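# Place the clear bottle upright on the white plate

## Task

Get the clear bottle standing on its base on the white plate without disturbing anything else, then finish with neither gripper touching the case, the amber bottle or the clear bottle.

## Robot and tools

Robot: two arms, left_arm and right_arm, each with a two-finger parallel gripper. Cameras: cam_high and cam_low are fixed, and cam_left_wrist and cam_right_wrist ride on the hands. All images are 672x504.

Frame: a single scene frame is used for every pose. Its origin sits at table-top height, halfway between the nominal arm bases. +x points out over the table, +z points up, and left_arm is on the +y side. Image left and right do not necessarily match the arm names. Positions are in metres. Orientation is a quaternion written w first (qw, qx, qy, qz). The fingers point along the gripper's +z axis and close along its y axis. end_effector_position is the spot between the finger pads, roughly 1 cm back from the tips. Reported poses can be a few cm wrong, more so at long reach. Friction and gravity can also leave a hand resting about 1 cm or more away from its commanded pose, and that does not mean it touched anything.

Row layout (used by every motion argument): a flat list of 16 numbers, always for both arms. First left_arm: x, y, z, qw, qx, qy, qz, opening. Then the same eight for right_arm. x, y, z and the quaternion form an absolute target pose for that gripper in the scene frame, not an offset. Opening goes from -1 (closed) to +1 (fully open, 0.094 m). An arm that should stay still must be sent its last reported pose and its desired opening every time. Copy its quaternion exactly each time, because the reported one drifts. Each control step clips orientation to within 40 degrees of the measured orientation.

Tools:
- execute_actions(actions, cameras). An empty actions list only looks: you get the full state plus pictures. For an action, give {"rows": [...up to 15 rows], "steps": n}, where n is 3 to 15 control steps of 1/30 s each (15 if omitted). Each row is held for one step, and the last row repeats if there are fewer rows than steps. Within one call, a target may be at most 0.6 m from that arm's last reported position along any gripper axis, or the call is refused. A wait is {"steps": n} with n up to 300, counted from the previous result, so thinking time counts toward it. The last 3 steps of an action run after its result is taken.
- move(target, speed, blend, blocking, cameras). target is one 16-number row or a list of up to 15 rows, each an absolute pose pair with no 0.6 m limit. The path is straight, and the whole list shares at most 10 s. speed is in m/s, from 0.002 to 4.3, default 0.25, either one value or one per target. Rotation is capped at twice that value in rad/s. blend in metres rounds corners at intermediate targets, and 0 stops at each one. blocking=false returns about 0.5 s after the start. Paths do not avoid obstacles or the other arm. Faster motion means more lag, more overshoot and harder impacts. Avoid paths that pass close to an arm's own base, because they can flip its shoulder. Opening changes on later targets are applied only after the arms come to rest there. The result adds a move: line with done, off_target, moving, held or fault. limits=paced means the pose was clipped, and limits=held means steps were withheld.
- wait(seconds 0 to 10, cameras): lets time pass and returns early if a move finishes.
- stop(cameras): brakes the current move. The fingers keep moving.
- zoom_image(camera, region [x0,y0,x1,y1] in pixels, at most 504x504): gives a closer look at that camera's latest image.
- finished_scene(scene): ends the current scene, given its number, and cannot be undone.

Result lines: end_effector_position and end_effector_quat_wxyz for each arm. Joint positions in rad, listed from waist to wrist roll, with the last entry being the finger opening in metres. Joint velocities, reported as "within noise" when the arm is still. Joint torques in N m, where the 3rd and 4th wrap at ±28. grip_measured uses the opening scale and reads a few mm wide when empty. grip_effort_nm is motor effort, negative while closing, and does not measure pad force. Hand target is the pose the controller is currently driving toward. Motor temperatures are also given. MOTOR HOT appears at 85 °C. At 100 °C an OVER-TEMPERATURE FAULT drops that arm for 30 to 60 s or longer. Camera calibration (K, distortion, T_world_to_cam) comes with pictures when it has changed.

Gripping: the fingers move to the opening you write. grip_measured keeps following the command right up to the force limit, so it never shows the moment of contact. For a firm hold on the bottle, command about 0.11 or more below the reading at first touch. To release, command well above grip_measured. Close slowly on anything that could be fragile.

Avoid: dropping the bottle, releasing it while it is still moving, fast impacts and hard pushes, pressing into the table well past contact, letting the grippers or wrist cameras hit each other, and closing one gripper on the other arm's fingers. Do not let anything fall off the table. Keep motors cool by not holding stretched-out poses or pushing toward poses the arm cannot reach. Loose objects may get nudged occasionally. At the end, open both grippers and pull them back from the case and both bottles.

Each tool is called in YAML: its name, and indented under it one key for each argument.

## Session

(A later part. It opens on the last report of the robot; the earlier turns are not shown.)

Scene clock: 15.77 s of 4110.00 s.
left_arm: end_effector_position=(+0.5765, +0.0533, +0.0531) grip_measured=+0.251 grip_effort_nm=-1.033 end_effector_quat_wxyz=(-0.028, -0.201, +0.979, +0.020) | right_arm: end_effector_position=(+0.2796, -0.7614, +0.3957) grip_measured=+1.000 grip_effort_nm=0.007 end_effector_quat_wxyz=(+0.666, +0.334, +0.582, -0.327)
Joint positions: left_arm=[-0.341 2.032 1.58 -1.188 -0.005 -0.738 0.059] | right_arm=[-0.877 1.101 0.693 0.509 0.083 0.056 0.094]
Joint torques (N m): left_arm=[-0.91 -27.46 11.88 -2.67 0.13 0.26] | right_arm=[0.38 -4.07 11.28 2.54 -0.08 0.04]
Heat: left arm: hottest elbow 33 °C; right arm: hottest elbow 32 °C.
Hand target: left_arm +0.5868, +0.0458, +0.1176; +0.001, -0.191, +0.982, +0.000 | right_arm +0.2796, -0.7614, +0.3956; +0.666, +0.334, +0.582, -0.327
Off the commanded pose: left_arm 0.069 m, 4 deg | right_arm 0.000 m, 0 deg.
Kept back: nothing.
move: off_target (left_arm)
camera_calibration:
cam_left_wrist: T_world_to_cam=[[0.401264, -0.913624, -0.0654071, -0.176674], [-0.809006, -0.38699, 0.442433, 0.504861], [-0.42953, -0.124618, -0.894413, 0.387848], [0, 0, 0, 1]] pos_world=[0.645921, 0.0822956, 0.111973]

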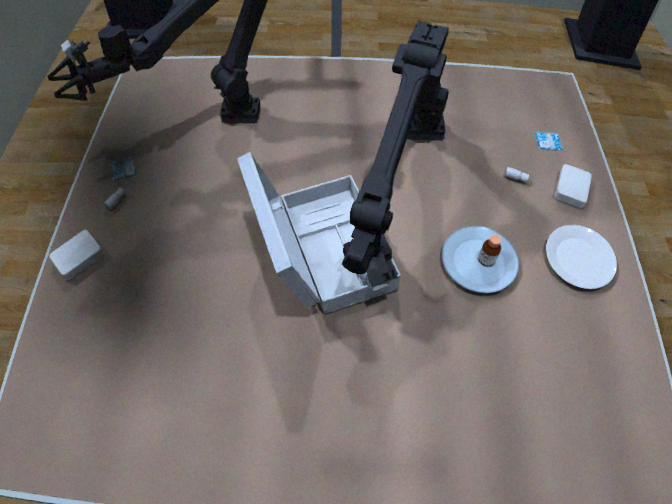

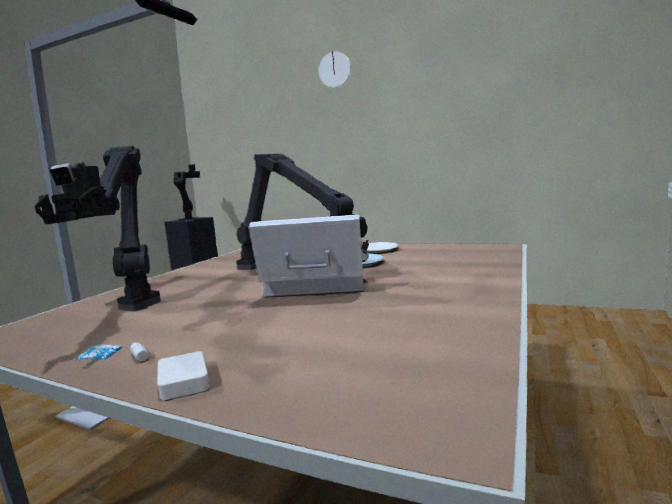

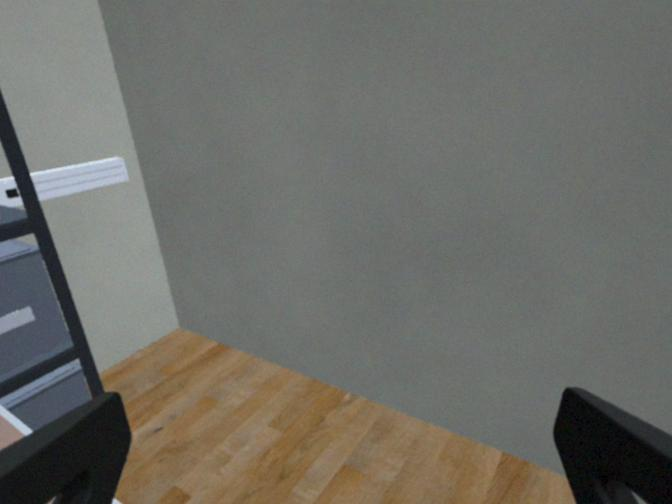

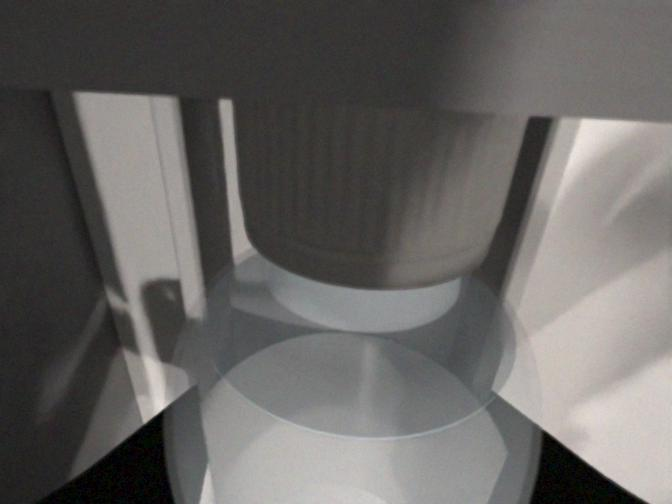

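move:
  target:
    - [0.589,0.0445,0.044,0,-0.191,0.982,0,0.0,0.2796,-0.7614,0.3957,0.666,0.334,0.582,-0.327,1]
    - [0.589,0.0445,0.044,0,-0.191,0.982,0,0.6,0.2796,-0.7614,0.3957,0.666,0.334,0.582,-0.327,1]
  speed: 0.08
  cameras: ["cam_right_wrist","cam_high"]

move:
  target: [0.589,0.0445,0.11,0,-0.191,0.982,0,0.6,0.2796,-0.7614,0.3957,0.666,0.334,0.582,-0.327,1]
  speed: 0.12
  cameras: ["cam_right_wrist","cam_high"]

zoom_image:
  camera: "cam_right_wrist"
  region: [130, 100, 530, 500]

Scene clock: 17.77 s of 4110.00 s.
left_arm: end_effector_position=(+0.5852, +0.0502, +0.0437) grip_measured=+0.597 grip_effort_nm=0.154 end_effector_quat_wxyz=(-0.007, -0.199, +0.980, +0.003) | right_arm: end_effector_position=(+0.2796, -0.7614, +0.3957) grip_measured=+1.000 grip_effort_nm=0.012 end_effector_quat_wxyz=(+0.666, +0.334, +0.582, -0.327)
Joint positions: left_arm=[-0.339 2.032 1.555 -1.108 0.002 -0.731 0.075] | right_arm=[-0.877 1.101 0.693 0.509 0.083 0.056 0.094]
Joint torques (N m): left_arm=[-1.08 -20.72 7.91 0.88 -0.15 0.18] | right_arm=[0.38 -4.01 11.29 2.52 -0.08 0.04]
Heat: left arm: hottest elbow 33 °C; right arm: hottest elbow 33 °C.
Hand target: left_arm +0.5889, +0.0445, +0.0440; +0.000, -0.191, +0.982, +0.000 | right_arm +0.2796, -0.7614, +0.3956; +0.666, +0.334, +0.582, -0.327
Off the commanded pose: left_arm 0.007 m, 1 deg | right_arm 0.000 m, 0 deg.
Kept back: nothing.
move: done; target 2's new opening was sent with left_arm's hand 0.014 m and 3 deg from that target
Images, in order (width x height): cam_high 672x504, cam_right_wrist 672x504.

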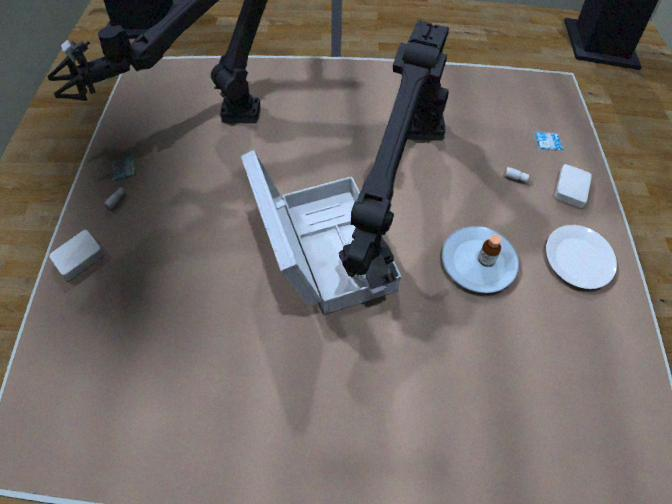

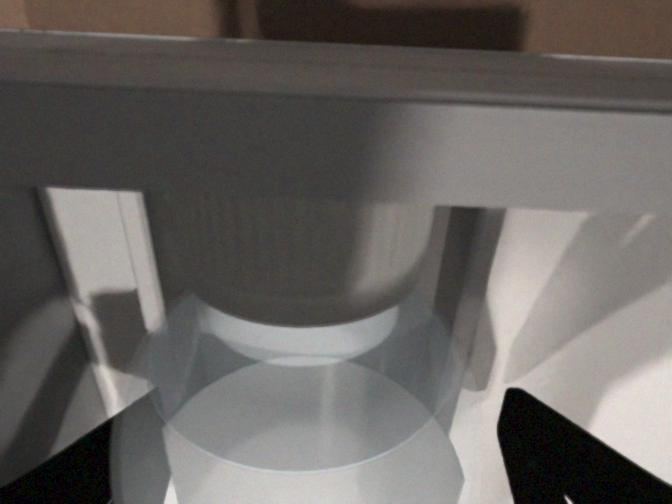

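Scene clock: 18.77 s of 4110.00 s.
left_arm: end_effector_position=(+0.5741, +0.0540, +0.0884) grip_measured=+0.597 grip_effort_nm=0.154 end_effector_quat_wxyz=(-0.021, -0.199, +0.980, +0.011) | right_arm: end_effector_position=(+0.2796, -0.7614, +0.3957) grip_measured=+1.000 grip_effort_nm=0.007 end_effector_quat_wxyz=(+0.666, +0.334, +0.582, -0.327)
Joint positions: left_arm=[-0.339 1.975 1.588 -1.232 0.002 -0.731 0.075] | right_arm=[-0.877 1.101 0.693 0.509 0.083 0.056 0.094]
Joint torques (N m): left_arm=[-1.14 -21.3 11.23 -0.03 -0.16 0.17] | right_arm=[0.32 -4.07 11.29 2.54 -0.08 0.04]
Heat: left arm: hottest elbow 34 °C; right arm: hottest elbow 33 °C.
Hand target: left_arm +0.5881, +0.0448, +0.1103; +0.000, -0.191, +0.982, +0.000 | right_arm +0.2796, -0.7614, +0.3956; +0.666, +0.334, +0.582, -0.327
Off the commanded pose: left_arm 0.028 m, 3 deg | right_arm 0.000 m, 0 deg.
Kept back: nothing.
move: off_target (left_arm)
Images, in order (width x height): cam_high 672x504, cam_right_wrist 672x504.

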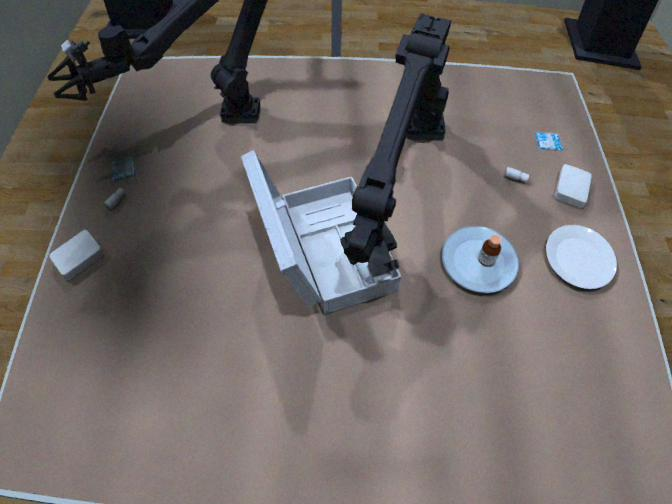

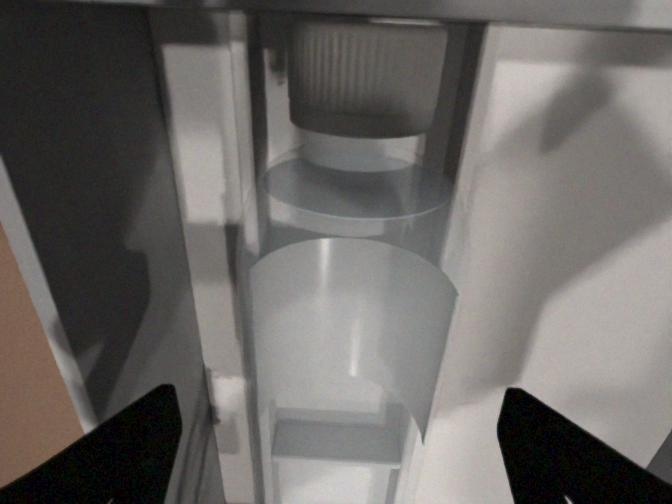

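Scaled by 1.260 from the camera's 672x504 image, which has a finer 960x720 frame.

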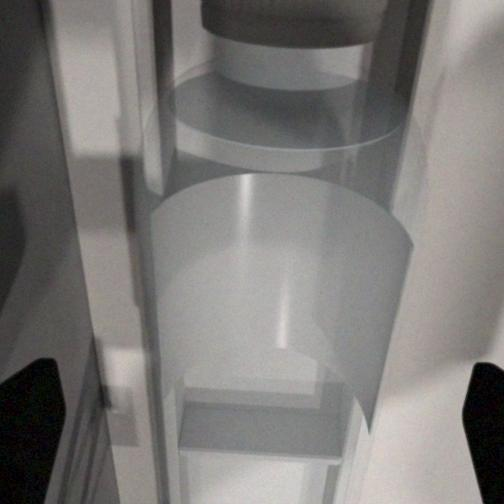

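move:
  target:
    - [0.591,0.0425,0.057,0,-0.195,0.981,0,0.6,0.2796,-0.7614,0.3957,0.666,0.334,0.582,-0.327,1]
    - [0.591,0.0425,0.057,0,-0.195,0.981,0,0.25,0.2796,-0.7614,0.3957,0.666,0.334,0.582,-0.327,1]
    - [0.591,0.0425,0.057,0,-0.195,0.981,0,0.1,0.2796,-0.7614,0.3957,0.666,0.334,0.582,-0.327,1]
  speed: 0.08
  cameras: ["cam_right_wrist","cam_high"]

zoom_image:
  camera: "cam_right_wrist"
  region: [130, 100, 560, 504]

Scene clock: 21.90 s of 4110.00 s.
left_arm: end_effector_position=(+0.5869, +0.0560, +0.0549) grip_measured=+0.184 grip_effort_nm=-1.028 end_effector_quat_wxyz=(-0.007, -0.199, +0.980, +0.014) | right_arm: end_effector_position=(+0.2796, -0.7614, +0.3957) grip_measured=+1.000 grip_effort_nm=0.007 end_effector_quat_wxyz=(+0.666, +0.334, +0.582, -0.327)
Joint positions: left_arm=[-0.335 2.026 1.577 -1.148 -0.017 -0.728 0.056] | right_arm=[-0.877 1.101 0.693 0.509 0.083 0.056 0.094]
Joint torques (N m): left_arm=[-1.61 -21.01 8.06 1.26 0.7 0.05] | right_arm=[0.32 -4.07 11.29 2.54 -0.08 0.04]
Heat: left arm: hottest elbow 34 °C; right arm: hottest elbow 33 °C.
Hand target: left_arm +0.5908, +0.0427, +0.0572; +0.000, -0.195, +0.981, +0.000 | right_arm +0.2796, -0.7614, +0.3956; +0.666, +0.334, +0.582, -0.327
Off the commanded pose: left_arm 0.014 m, 2 deg | right_arm 0.000 m, 0 deg.
Kept back: nothing.
move: off_target (left_arm); target 3's new opening was sent with left_arm's hand 0.014 m and 2 deg from that target
Images, in order (width x height): cam_high 672x504, cam_right_wrist 672x504.

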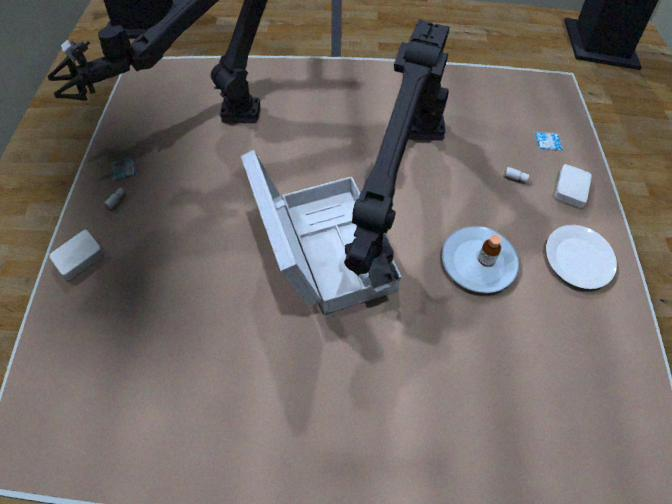

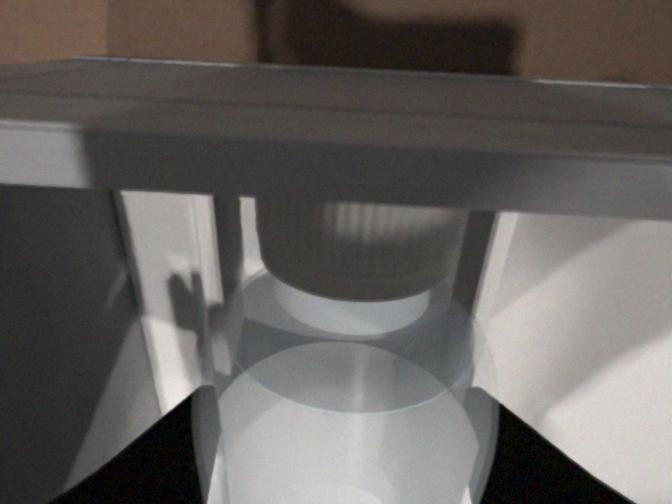

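Scaled by 1.172 from the camera's 672x504 image, which has a finer 960x720 frame.

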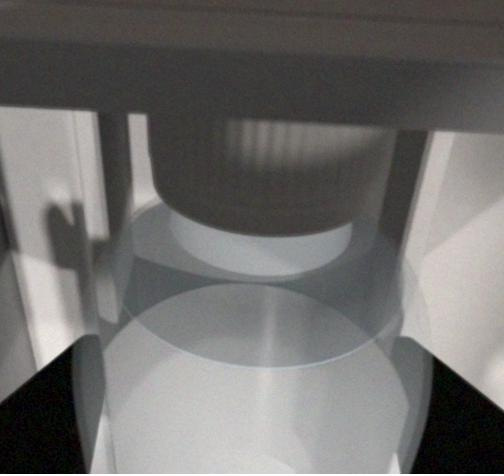

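move:
  target: [0.589,0.05,0.09,0,-0.195,0.981,0,0.0,0.2796,-0.7614,0.3957,0.666,0.334,0.582,-0.327,1]
  speed: 0.06

zoom_image:
  camera: "cam_high"
  region: [260, 160, 440, 320]

Scene clock: 22.93 s of 4110.00 s.
left_arm: end_effector_position=(+0.5843, +0.0568, +0.0567) grip_measured=+0.184 grip_effort_nm=-1.028 end_effector_quat_wxyz=(-0.011, -0.199, +0.980, +0.016) | right_arm: end_effector_position=(+0.2796, -0.7614, +0.3957) grip_measured=+1.000 grip_effort_nm=0.012 end_effector_quat_wxyz=(+0.666, +0.334, +0.582, -0.327)
Joint positions: left_arm=[-0.335 2.023 1.577 -1.161 -0.017 -0.727 0.056] | right_arm=[-0.877 1.101 0.693 0.509 0.083 0.056 0.094]
Joint torques (N m): left_arm=[-0.85 -24.7 9.37 -1.01 0.66 0.15] | right_arm=[0.38 -4.07 11.29 2.54 -0.08 0.04]
Heat: left arm: hottest elbow 34 °C; right arm: hottest elbow 33 °C.
Hand target: left_arm +0.5885, +0.0502, +0.0894; +0.000, -0.195, +0.981, +0.000 | right_arm +0.2796, -0.7614, +0.3956; +0.666, +0.334, +0.582, -0.327
Off the commanded pose: left_arm 0.034 m, 2 deg | right_arm 0.000 m, 0 deg.
Kept back: nothing.
move: off_target (left_arm)
camera_calibration:
cam_left_wrist: T_world_to_cam=[[0.398591, -0.915674, -0.0516427, -0.175516], [-0.825795, -0.382824, 0.414137, 0.522132], [-0.398984, -0.122425, -0.908748, 0.377612], [0, 0, 0, 1]] pos_world=[0.651794, 0.0853981, 0.117856]

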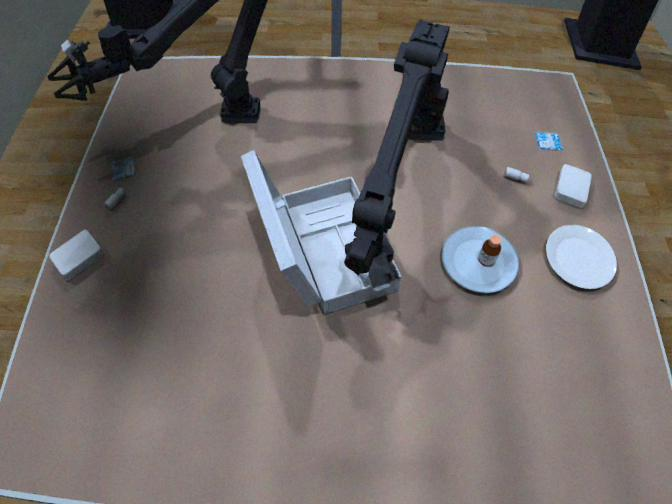

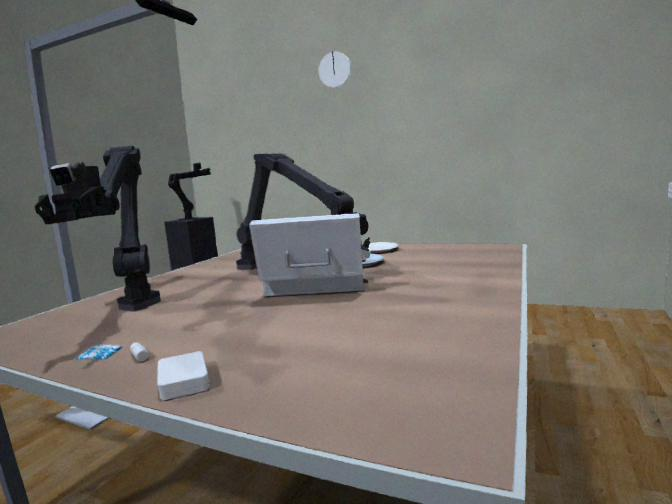

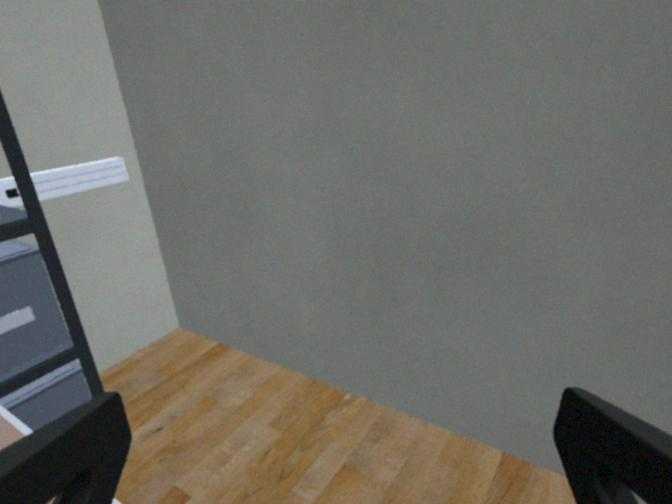

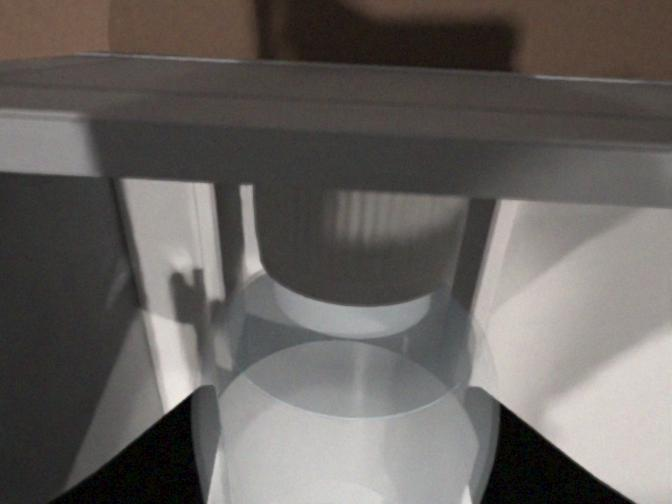

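Scaled by 2.800 from the camera's 672x504 image, which has a finer 960x720 frame.

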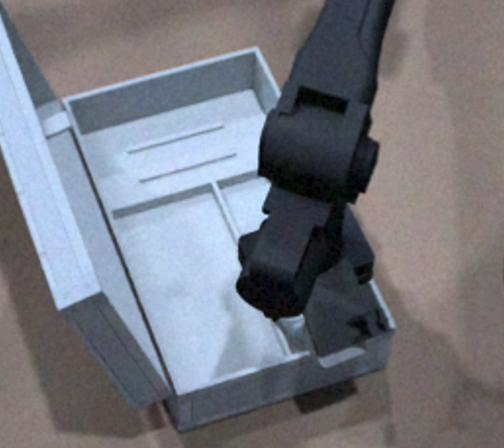

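move:
  target:
    - [0.589,0.05,0.057,0,-0.195,0.981,0,0.0,0.2796,-0.7614,0.3957,0.666,0.334,0.582,-0.327,1]
    - [0.589,0.05,0.057,0,-0.195,0.981,0,0.6,0.2796,-0.7614,0.3957,0.666,0.334,0.582,-0.327,1]
    - [0.584,0.046,0.11,0,-0.195,0.981,0,0.6,0.2796,-0.7614,0.3957,0.666,0.334,0.582,-0.327,1]
  speed: 0.08
  cameras: ["cam_right_wrist","cam_high"]

zoom_image:
  camera: "cam_right_wrist"
  region: [150, 150, 550, 500]

Scene clock: 25.80 s of 4110.00 s.
left_arm: end_effector_position=(+0.5709, +0.0589, +0.0864) grip_measured=+0.597 grip_effort_nm=0.164 end_effector_quat_wxyz=(-0.021, -0.198, +0.980, +0.014) | right_arm: end_effector_position=(+0.2796, -0.7614, +0.3957) grip_measured=+1.000 grip_effort_nm=0.007 end_effector_quat_wxyz=(+0.666, +0.334, +0.582, -0.327)
Joint positions: left_arm=[-0.335 1.967 1.57 -1.224 -0.003 -0.725 0.075] | right_arm=[-0.877 1.101 0.693 0.509 0.083 0.056 0.094]
Joint torques (N m): left_arm=[-1.49 -21.6 11.02 -0.05 0.12 0.03] | right_arm=[0.38 -4.07 11.29 2.55 -0.08 0.04]
Motor temperatures (°C): left_arm=[29 32 34 28 30 25 29] | right_arm=[28 31 34 28 29 27 28]
Heat: left arm: hottest elbow 34 °C; right arm: hottest elbow 34 °C.
Hand target: left_arm +0.5830, +0.0463, +0.1101; +0.000, -0.195, +0.981, +0.000 | right_arm +0.2796, -0.7614, +0.3956; +0.666, +0.334, +0.582, -0.327
Off the commanded pose: left_arm 0.030 m, 3 deg | right_arm 0.000 m, 0 deg.
Kept back: nothing.
move: off_target (left_arm)
Images, in order (width x height): cam_high 672x504, cam_right_wrist 672x504.

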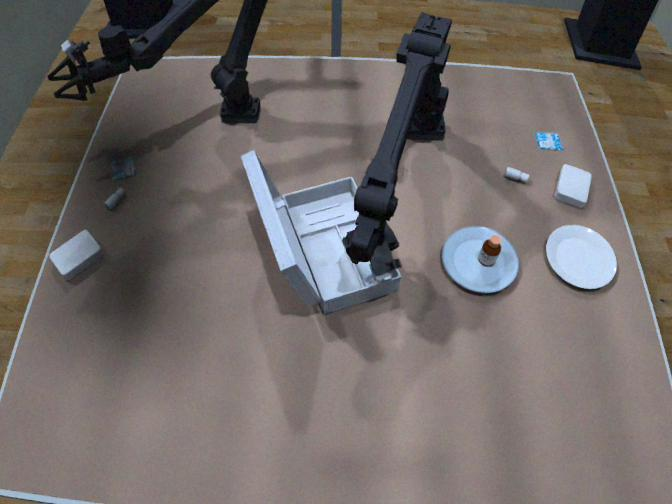

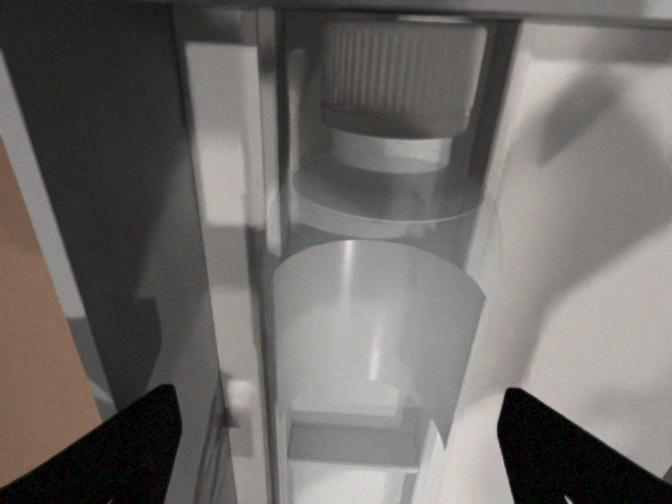

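Scaled by 1.260 from the camera's 672x504 image, which has a finer 960x720 frame.

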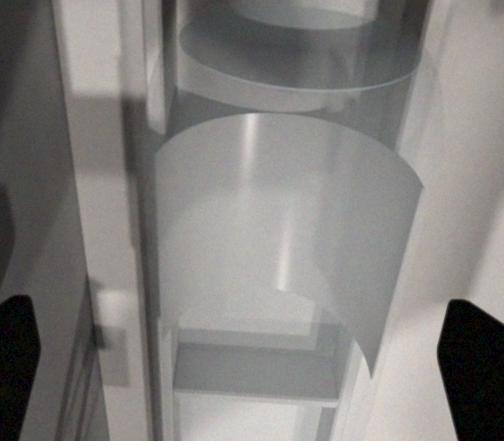

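move:
  target:
    - [0.579,0.046,0.055,0,-0.195,0.981,0,0.6,0.2796,-0.7614,0.3957,0.666,0.334,0.582,-0.327,1]
  speed: 0.08
  cameras: ["cam_right_wrist","cam_high"]

zoom_image:
  camera: "cam_right_wrist"
  region: [150, 150, 550, 500]

zoom_image:
  camera: "cam_low"
  region: [230, 160, 430, 310]

Scene clock: 27.23 s of 4110.00 s.
left_arm: end_effector_position=(+0.5787, +0.0553, +0.0536) grip_measured=+0.597 grip_effort_nm=0.159 end_effector_quat_wxyz=(-0.005, -0.197, +0.980, +0.005) | right_arm: end_effector_position=(+0.2796, -0.7614, +0.3957) grip_measured=+1.000 grip_effort_nm=0.012 end_effector_quat_wxyz=(+0.666, +0.334, +0.582, -0.327)
Joint positions: left_arm=[-0.336 2.002 1.533 -1.115 -0.003 -0.725 0.075] | right_arm=[-0.877 1.101 0.693 0.509 0.083 0.056 0.094]
Joint torques (N m): left_arm=[-1.61 -20.84 7.46 0.87 0.1 0] | right_arm=[0.38 -4.01 11.28 2.54 -0.08 0.03]
Heat: left arm: hottest elbow 34 °C; right arm: hottest elbow 34 °C.
Hand target: left_arm +0.5789, +0.0460, +0.0552; +0.000, -0.195, +0.981, +0.000 | right_arm +0.2796, -0.7614, +0.3956; +0.666, +0.334, +0.582, -0.327
Off the commanded pose: left_arm 0.009 m, 1 deg | right_arm 0.000 m, 0 deg.
Kept back: nothing.
move: done
Images, in order (width x height): cam_high 672x504, cam_right_wrist 672x504.

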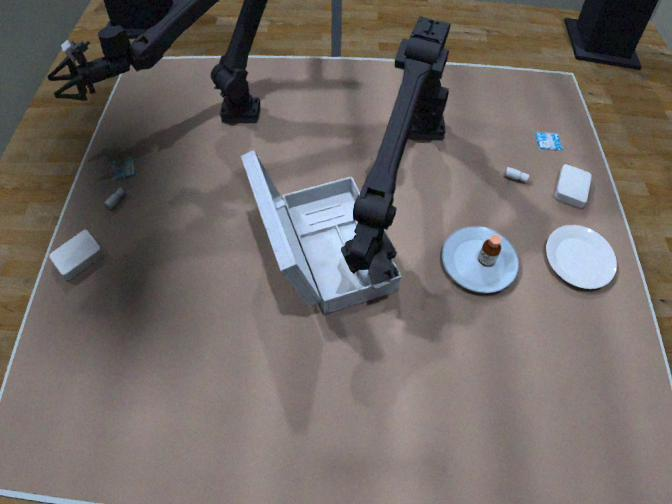

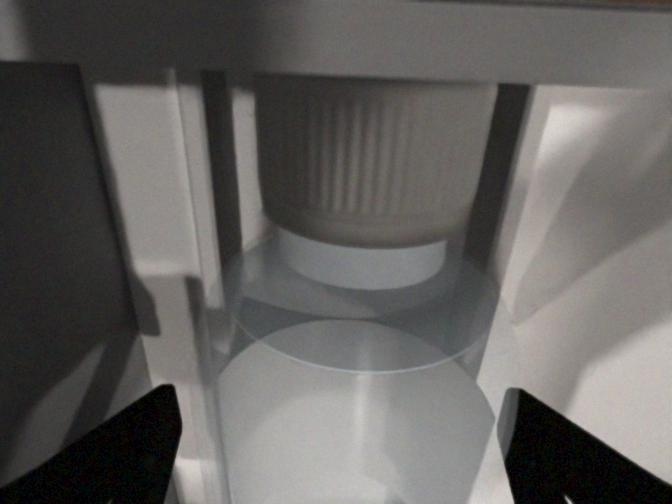

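Scaled by 1.260 from the camera's 672x504 image, which has a finer 960x720 frame.

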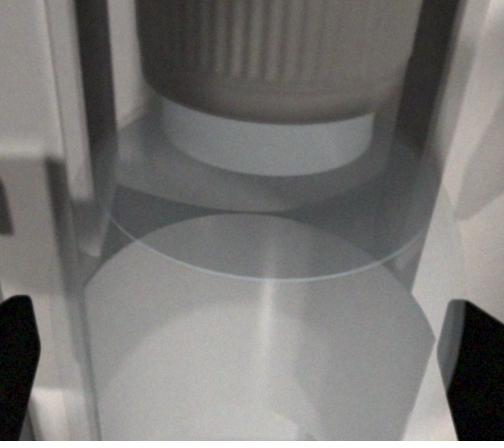

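This scene's latest camera images include none from cam_low. They are from: cam_high, cam_right_wrist. cam_low's image comes with the result of a call that names it in "cameras".

move:
  target:
    - [0.5805,0.040,0.055,0,-0.195,0.981,0,0.6,0.2796,-0.7614,0.3957,0.666,0.334,0.582,-0.327,1]
    - [0.5805,0.040,0.055,0,-0.195,0.981,0,0.25,0.2796,-0.7614,0.3957,0.666,0.334,0.582,-0.327,1]
    - [0.5805,0.040,0.055,0,-0.195,0.981,0,0,0.2796,-0.7614,0.3957,0.666,0.334,0.582,-0.327,1]
  speed: 0.08
  cameras: ["cam_right_wrist","cam_high"]

zoom_image:
  camera: "cam_right_wrist"
  region: [150, 150, 550, 500]

Scene clock: 29.87 s of 4110.00 s.
left_arm: end_effector_position=(+0.5760, +0.0518, +0.0528) grip_measured=+0.193 grip_effort_nm=-1.023 end_effector_quat_wxyz=(-0.006, -0.196, +0.981, +0.010) | right_arm: end_effector_position=(+0.2796, -0.7614, +0.3957) grip_measured=+1.000 grip_effort_nm=0.007 end_effector_quat_wxyz=(+0.666, +0.334, +0.582, -0.327)
Joint positions: left_arm=[-0.346 2.003 1.532 -1.12 -0.011 -0.732 0.056] | right_arm=[-0.877 1.101 0.693 0.509 0.083 0.056 0.094]
Joint torques (N m): left_arm=[-1.55 -20.25 8.51 0.83 0.43 -0.03] | right_arm=[0.32 -4.07 11.29 2.52 -0.08 0.04]
Heat: left arm: hottest elbow 34 °C; right arm: hottest elbow 34 °C.
Hand target: left_arm +0.5803, +0.0402, +0.0551; +0.000, -0.195, +0.981, +0.000 | right_arm +0.2796, -0.7614, +0.3956; +0.666, +0.334, +0.582, -0.327
Off the commanded pose: left_arm 0.013 m, 1 deg | right_arm 0.000 m, 0 deg.
Kept back: nothing.
move: off_target (left_arm); target 3's new opening was sent with left_arm's hand 0.012 m and 1 deg from that target
Images, in order (width x height): cam_high 672x504, cam_right_wrist 672x504.

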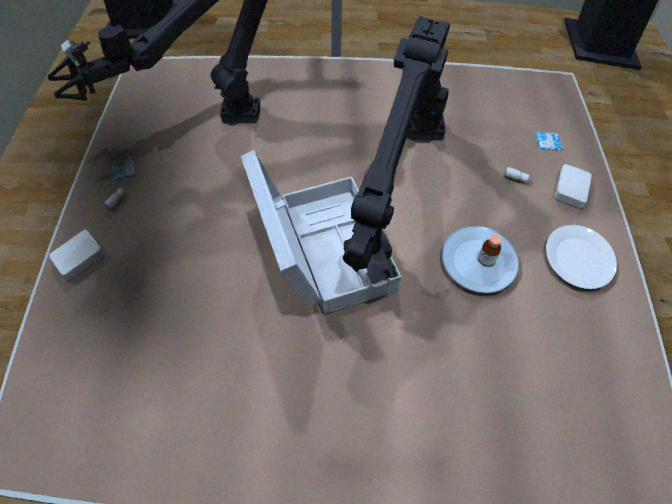

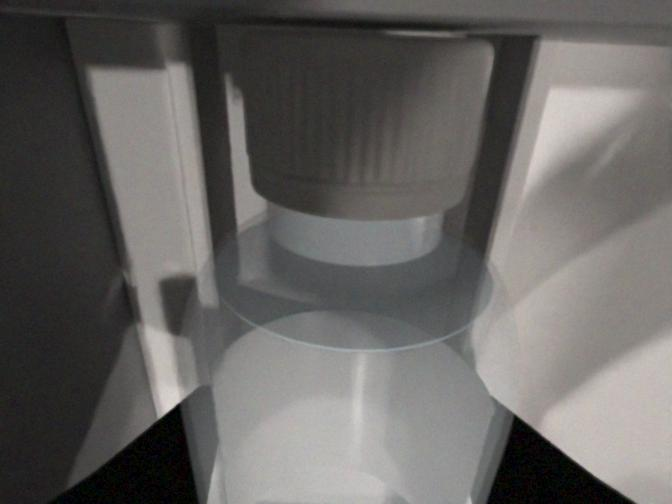

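Scaled by 1.260 from the camera's 672x504 image, which has a finer 960x720 frame.

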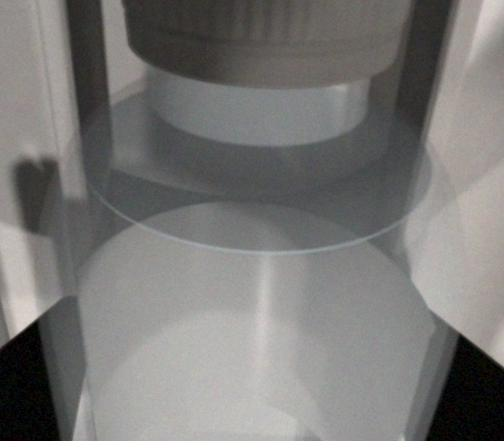

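move:
  target: [0.582,0.047,0.12,0,-0.195,0.981,0,-0.1,0.2796,-0.7614,0.3957,0.666,0.334,0.582,-0.327,1]
  speed: 0.08
  cameras: ["cam_right_wrist","cam_high","cam_low"]

zoom_image:
  camera: "cam_low"
  region: [230, 160, 430, 310]

zoom_image:
  camera: "cam_high"
  region: [240, 160, 440, 320]

Scene clock: 31.43 s of 4110.00 s.
left_arm: end_effector_position=(+0.5681, +0.0509, +0.0797) grip_measured=+0.192 grip_effort_nm=-1.033 end_effector_quat_wxyz=(-0.026, -0.200, +0.979, +0.012) | right_arm: end_effector_position=(+0.2796, -0.7614, +0.3957) grip_measured=+1.000 grip_effort_nm=0.007 end_effector_quat_wxyz=(+0.666, +0.334, +0.582, -0.327)
Joint positions: left_arm=[-0.347 1.978 1.569 -1.219 0.006 -0.742 0.056] | right_arm=[-0.877 1.101 0.693 0.509 0.083 0.056 0.094]
Joint torques (N m): left_arm=[-0.62 -24 11.21 -1.14 -0.31 0.19] | right_arm=[0.26 -4.01 11.29 2.55 -0.08 0.03]
Heat: left arm: hottest elbow 34 °C; right arm: hottest elbow 35 °C.
Hand target: left_arm +0.5806, +0.0475, +0.1195; +0.000, -0.195, +0.981, +0.000 | right_arm +0.2796, -0.7614, +0.3956; +0.666, +0.334, +0.582, -0.327
Off the commanded pose: left_arm 0.043 m, 3 deg | right_arm 0.000 m, 0 deg.
Kept back: nothing.
move: off_target (left_arm)
Images, in order (width x height): cam_high 672x504, cam_low 672x504, cam_right_wrist 672x504.

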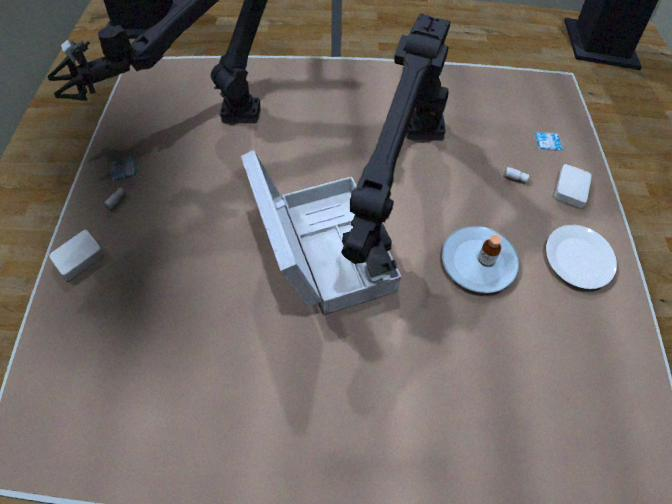

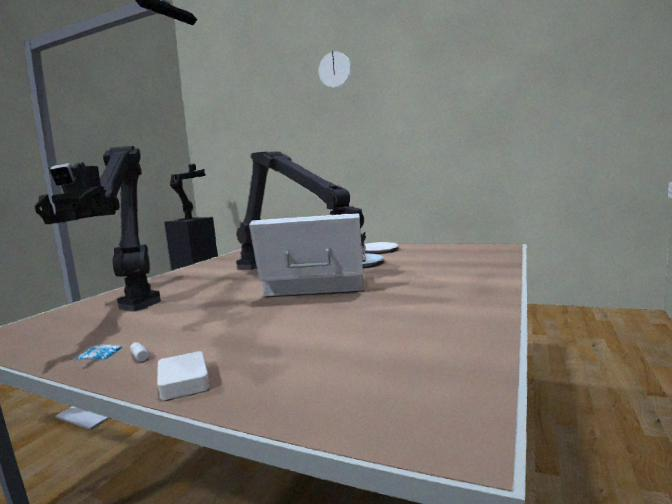

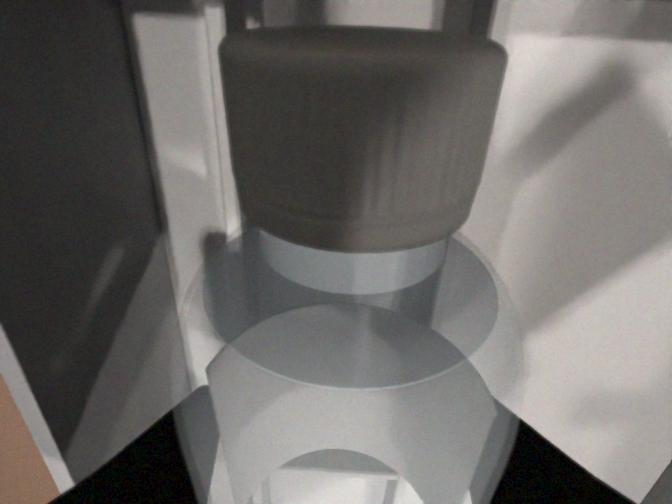

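Scaled by 2.520 from the camera's 672x504 image, which has a finer 960x720 frame.

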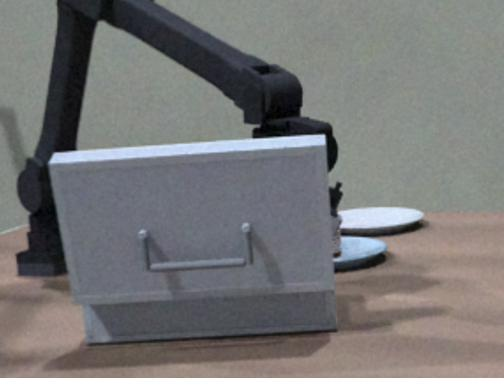

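Scaled by 2.520 from the camera's 672x504 image, which has a finer 960x720 frame.

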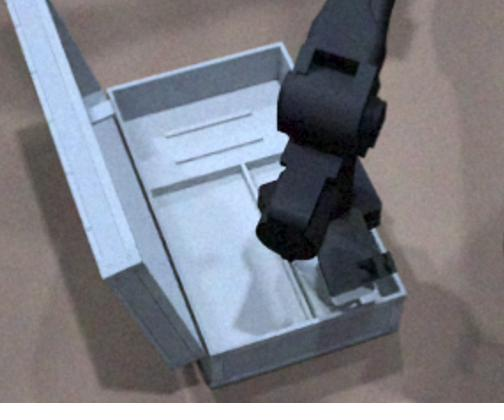

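move:
  target: [0.57,0.06,0.28,0,-0.195,0.981,0,-0.3,0.2796,-0.7614,0.3957,0.666,0.334,0.582,-0.327,1]
  speed: 0.15

Scene clock: 33.23 s of 4110.00 s.
left_arm: end_effector_position=(+0.5548, +0.0564, +0.2382) grip_measured=+0.192 grip_effort_nm=-1.038 end_effector_quat_wxyz=(-0.037, -0.193, +0.980, +0.021) | right_arm: end_effector_position=(+0.2796, -0.7614, +0.3957) grip_measured=+1.000 grip_effort_nm=0.007 end_effector_quat_wxyz=(+0.666, +0.334, +0.582, -0.327)
Joint positions: left_arm=[-0.347 1.862 1.82 -1.614 0.001 -0.728 0.056] | right_arm=[-0.877 1.101 0.693 0.509 0.083 0.056 0.094]
Joint torques (N m): left_arm=[0.56 -22.36 13.39 -0.23 -0.14 0.2] | right_arm=[0.32 -4.07 11.29 2.55 -0.08 0.03]
Heat: left arm: hottest elbow 35 °C; right arm: hottest elbow 35 °C.
Hand target: left_arm +0.5674, +0.0608, +0.2797; +0.001, -0.195, +0.981, +0.000 | right_arm +0.2796, -0.7614, +0.3956; +0.666, +0.334, +0.582, -0.327
Off the commanded pose: left_arm 0.045 m, 5 deg | right_arm 0.000 m, 0 deg.
Kept back: nothing.
move: off_target (left_arm)
camera_calibration:
cam_left_wrist: T_world_to_cam=[[0.385785, -0.919781, -0.0719226, -0.142553], [-0.806584, -0.374095, 0.457685, 0.400835], [-0.447876, -0.118556, -0.886201, 0.552235], [0, 0, 0, 1]] pos_world=[0.625635, 0.0843036, 0.295682]

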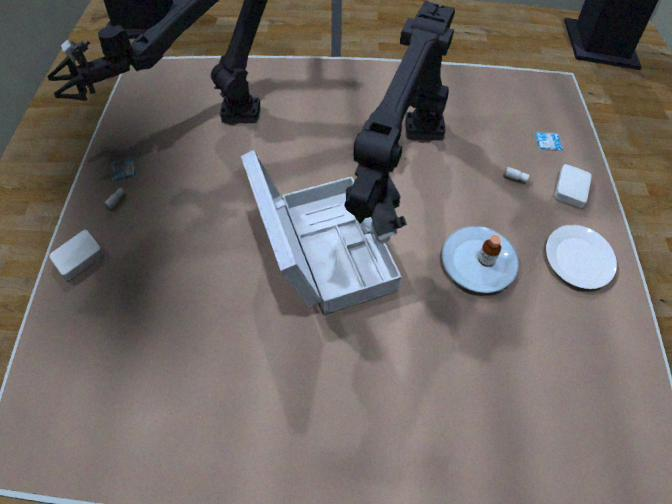

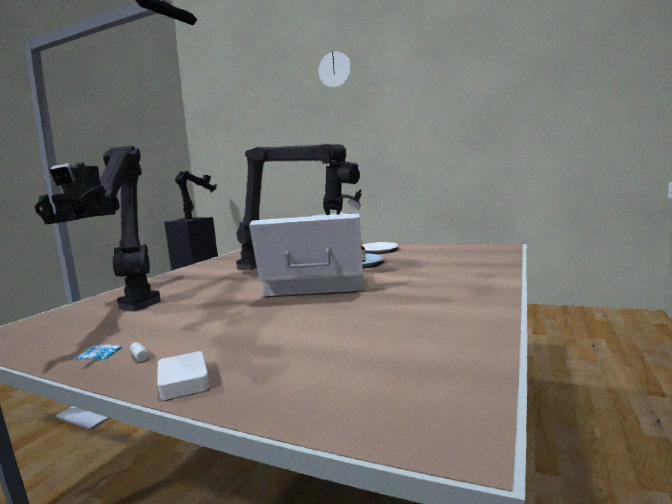

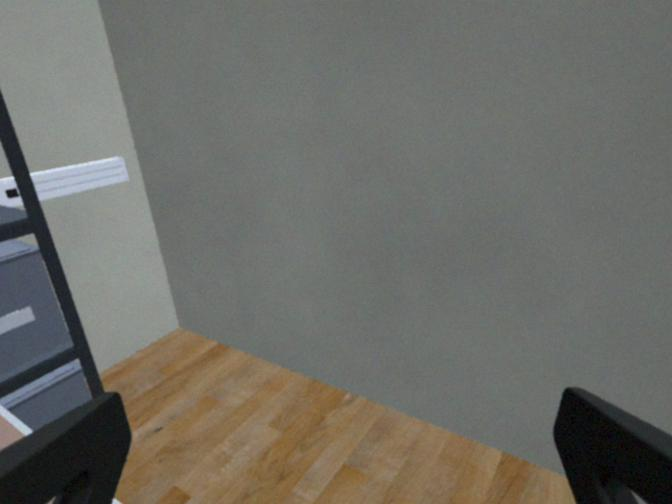

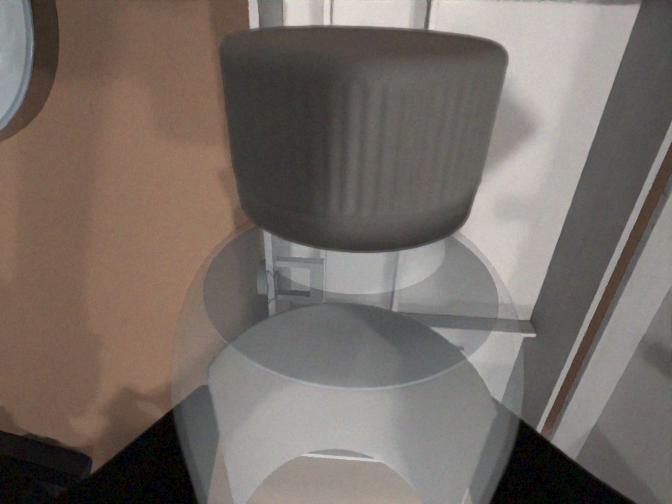

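move:
  target:
    - [0.52,0.20,0.36,0.3296,-0.2512,0.9058,0.0914,-0.3,0.2796,-0.7614,0.3957,0.666,0.334,0.582,-0.327,1]
    - [0.50,0.56,0.36,0.604,-0.262,0.720,0.220,-0.3,0.2796,-0.7614,0.3957,0.666,0.334,0.582,-0.327,1]
  speed: 0.2
  blend: 0.05

zoom_image:
  camera: "cam_high"
  region: [430, 120, 650, 320]

zoom_image:
  camera: "cam_low"
  region: [280, 120, 480, 280]

Scene clock: 38.07 s of 4110.00 s.
left_arm: end_effector_position=(+0.4978, +0.5594, +0.3275) grip_measured=+0.192 grip_effort_nm=-1.028 end_effector_quat_wxyz=(+0.575, -0.272, +0.742, +0.212) | right_arm: end_effector_position=(+0.2796, -0.7614, +0.3957) grip_measured=+1.000 grip_effort_nm=0.007 end_effector_quat_wxyz=(+0.666, +0.334, +0.582, -0.327)
Joint positions: left_arm=[0.545 1.276 0.875 0.145 -0.146 -0.037 0.056] | right_arm=[-0.877 1.101 0.693 0.509 0.083 0.056 0.094]
Joint torques (N m): left_arm=[-0.62 -13.16 10.44 3.86 0.09 0.19] | right_arm=[0.32 -4.07 11.29 2.54 -0.08 0.04]
Heat: left arm: hottest elbow 36 °C; right arm: hottest elbow 35 °C.
Hand target: left_arm +0.4991, +0.5595, +0.3596; +0.604, -0.262, +0.720, +0.220 | right_arm +0.2796, -0.7614, +0.3956; +0.666, +0.334, +0.582, -0.327
Off the commanded pose: left_arm 0.033 m, 5 deg | right_arm 0.000 m, 0 deg.
Kept back: nothing.
move: off_target (left_arm)
camera_calibration:
cam_left_wrist: T_world_to_cam=[[0.660371, -0.750919, 0.0055503, 0.091938], [-0.460613, -0.410886, -0.786771, 0.758159], [0.593082, 0.517004, -0.61722, -0.296271], [0, 0, 0, 1]] pos_world=[0.464218, 0.533728, 0.413122]

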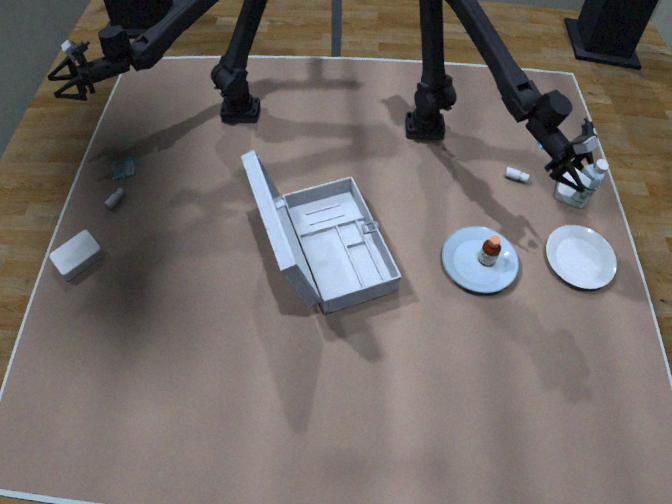

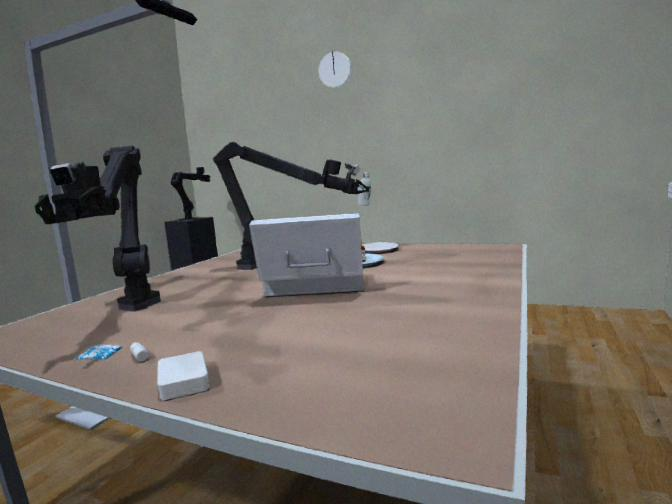

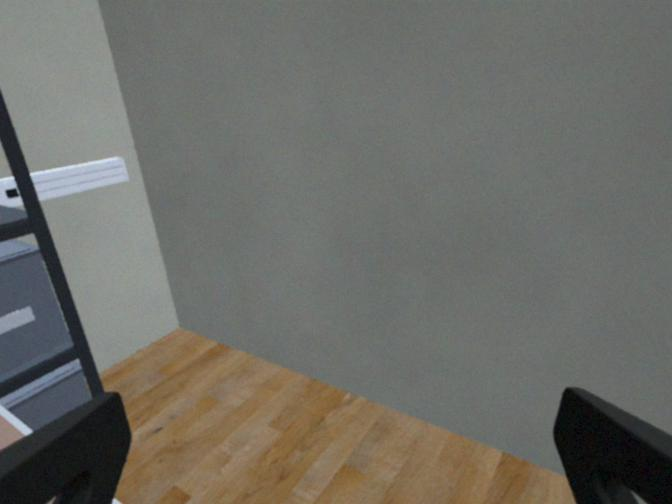

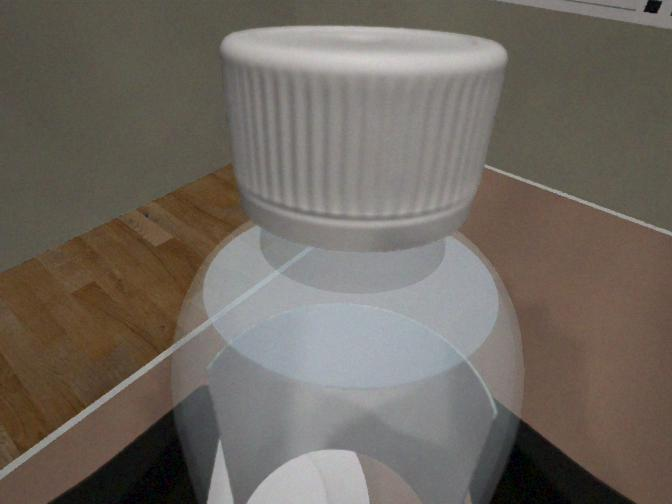

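Scaled by 2.291 from the camera's 672x504 image, which has a finer 960x720 frame.

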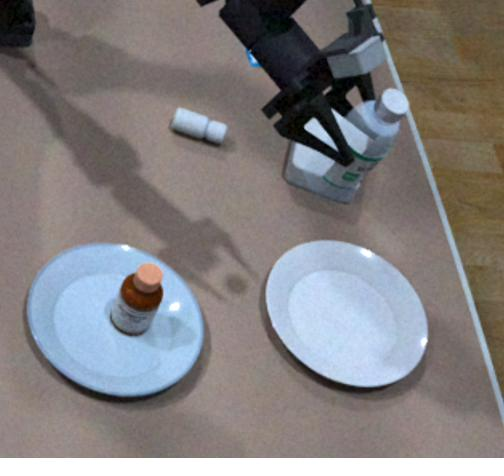

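Scaled by 2.520 from the camera's 672x504 image, which has a finer 960x720 frame.

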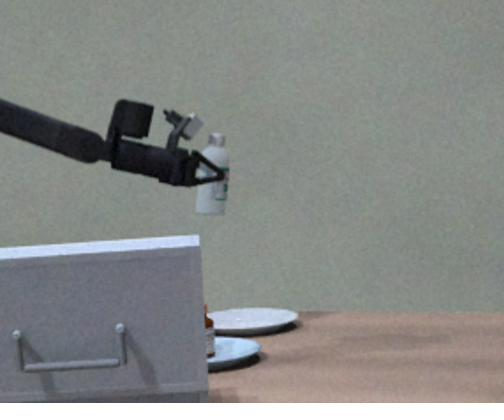

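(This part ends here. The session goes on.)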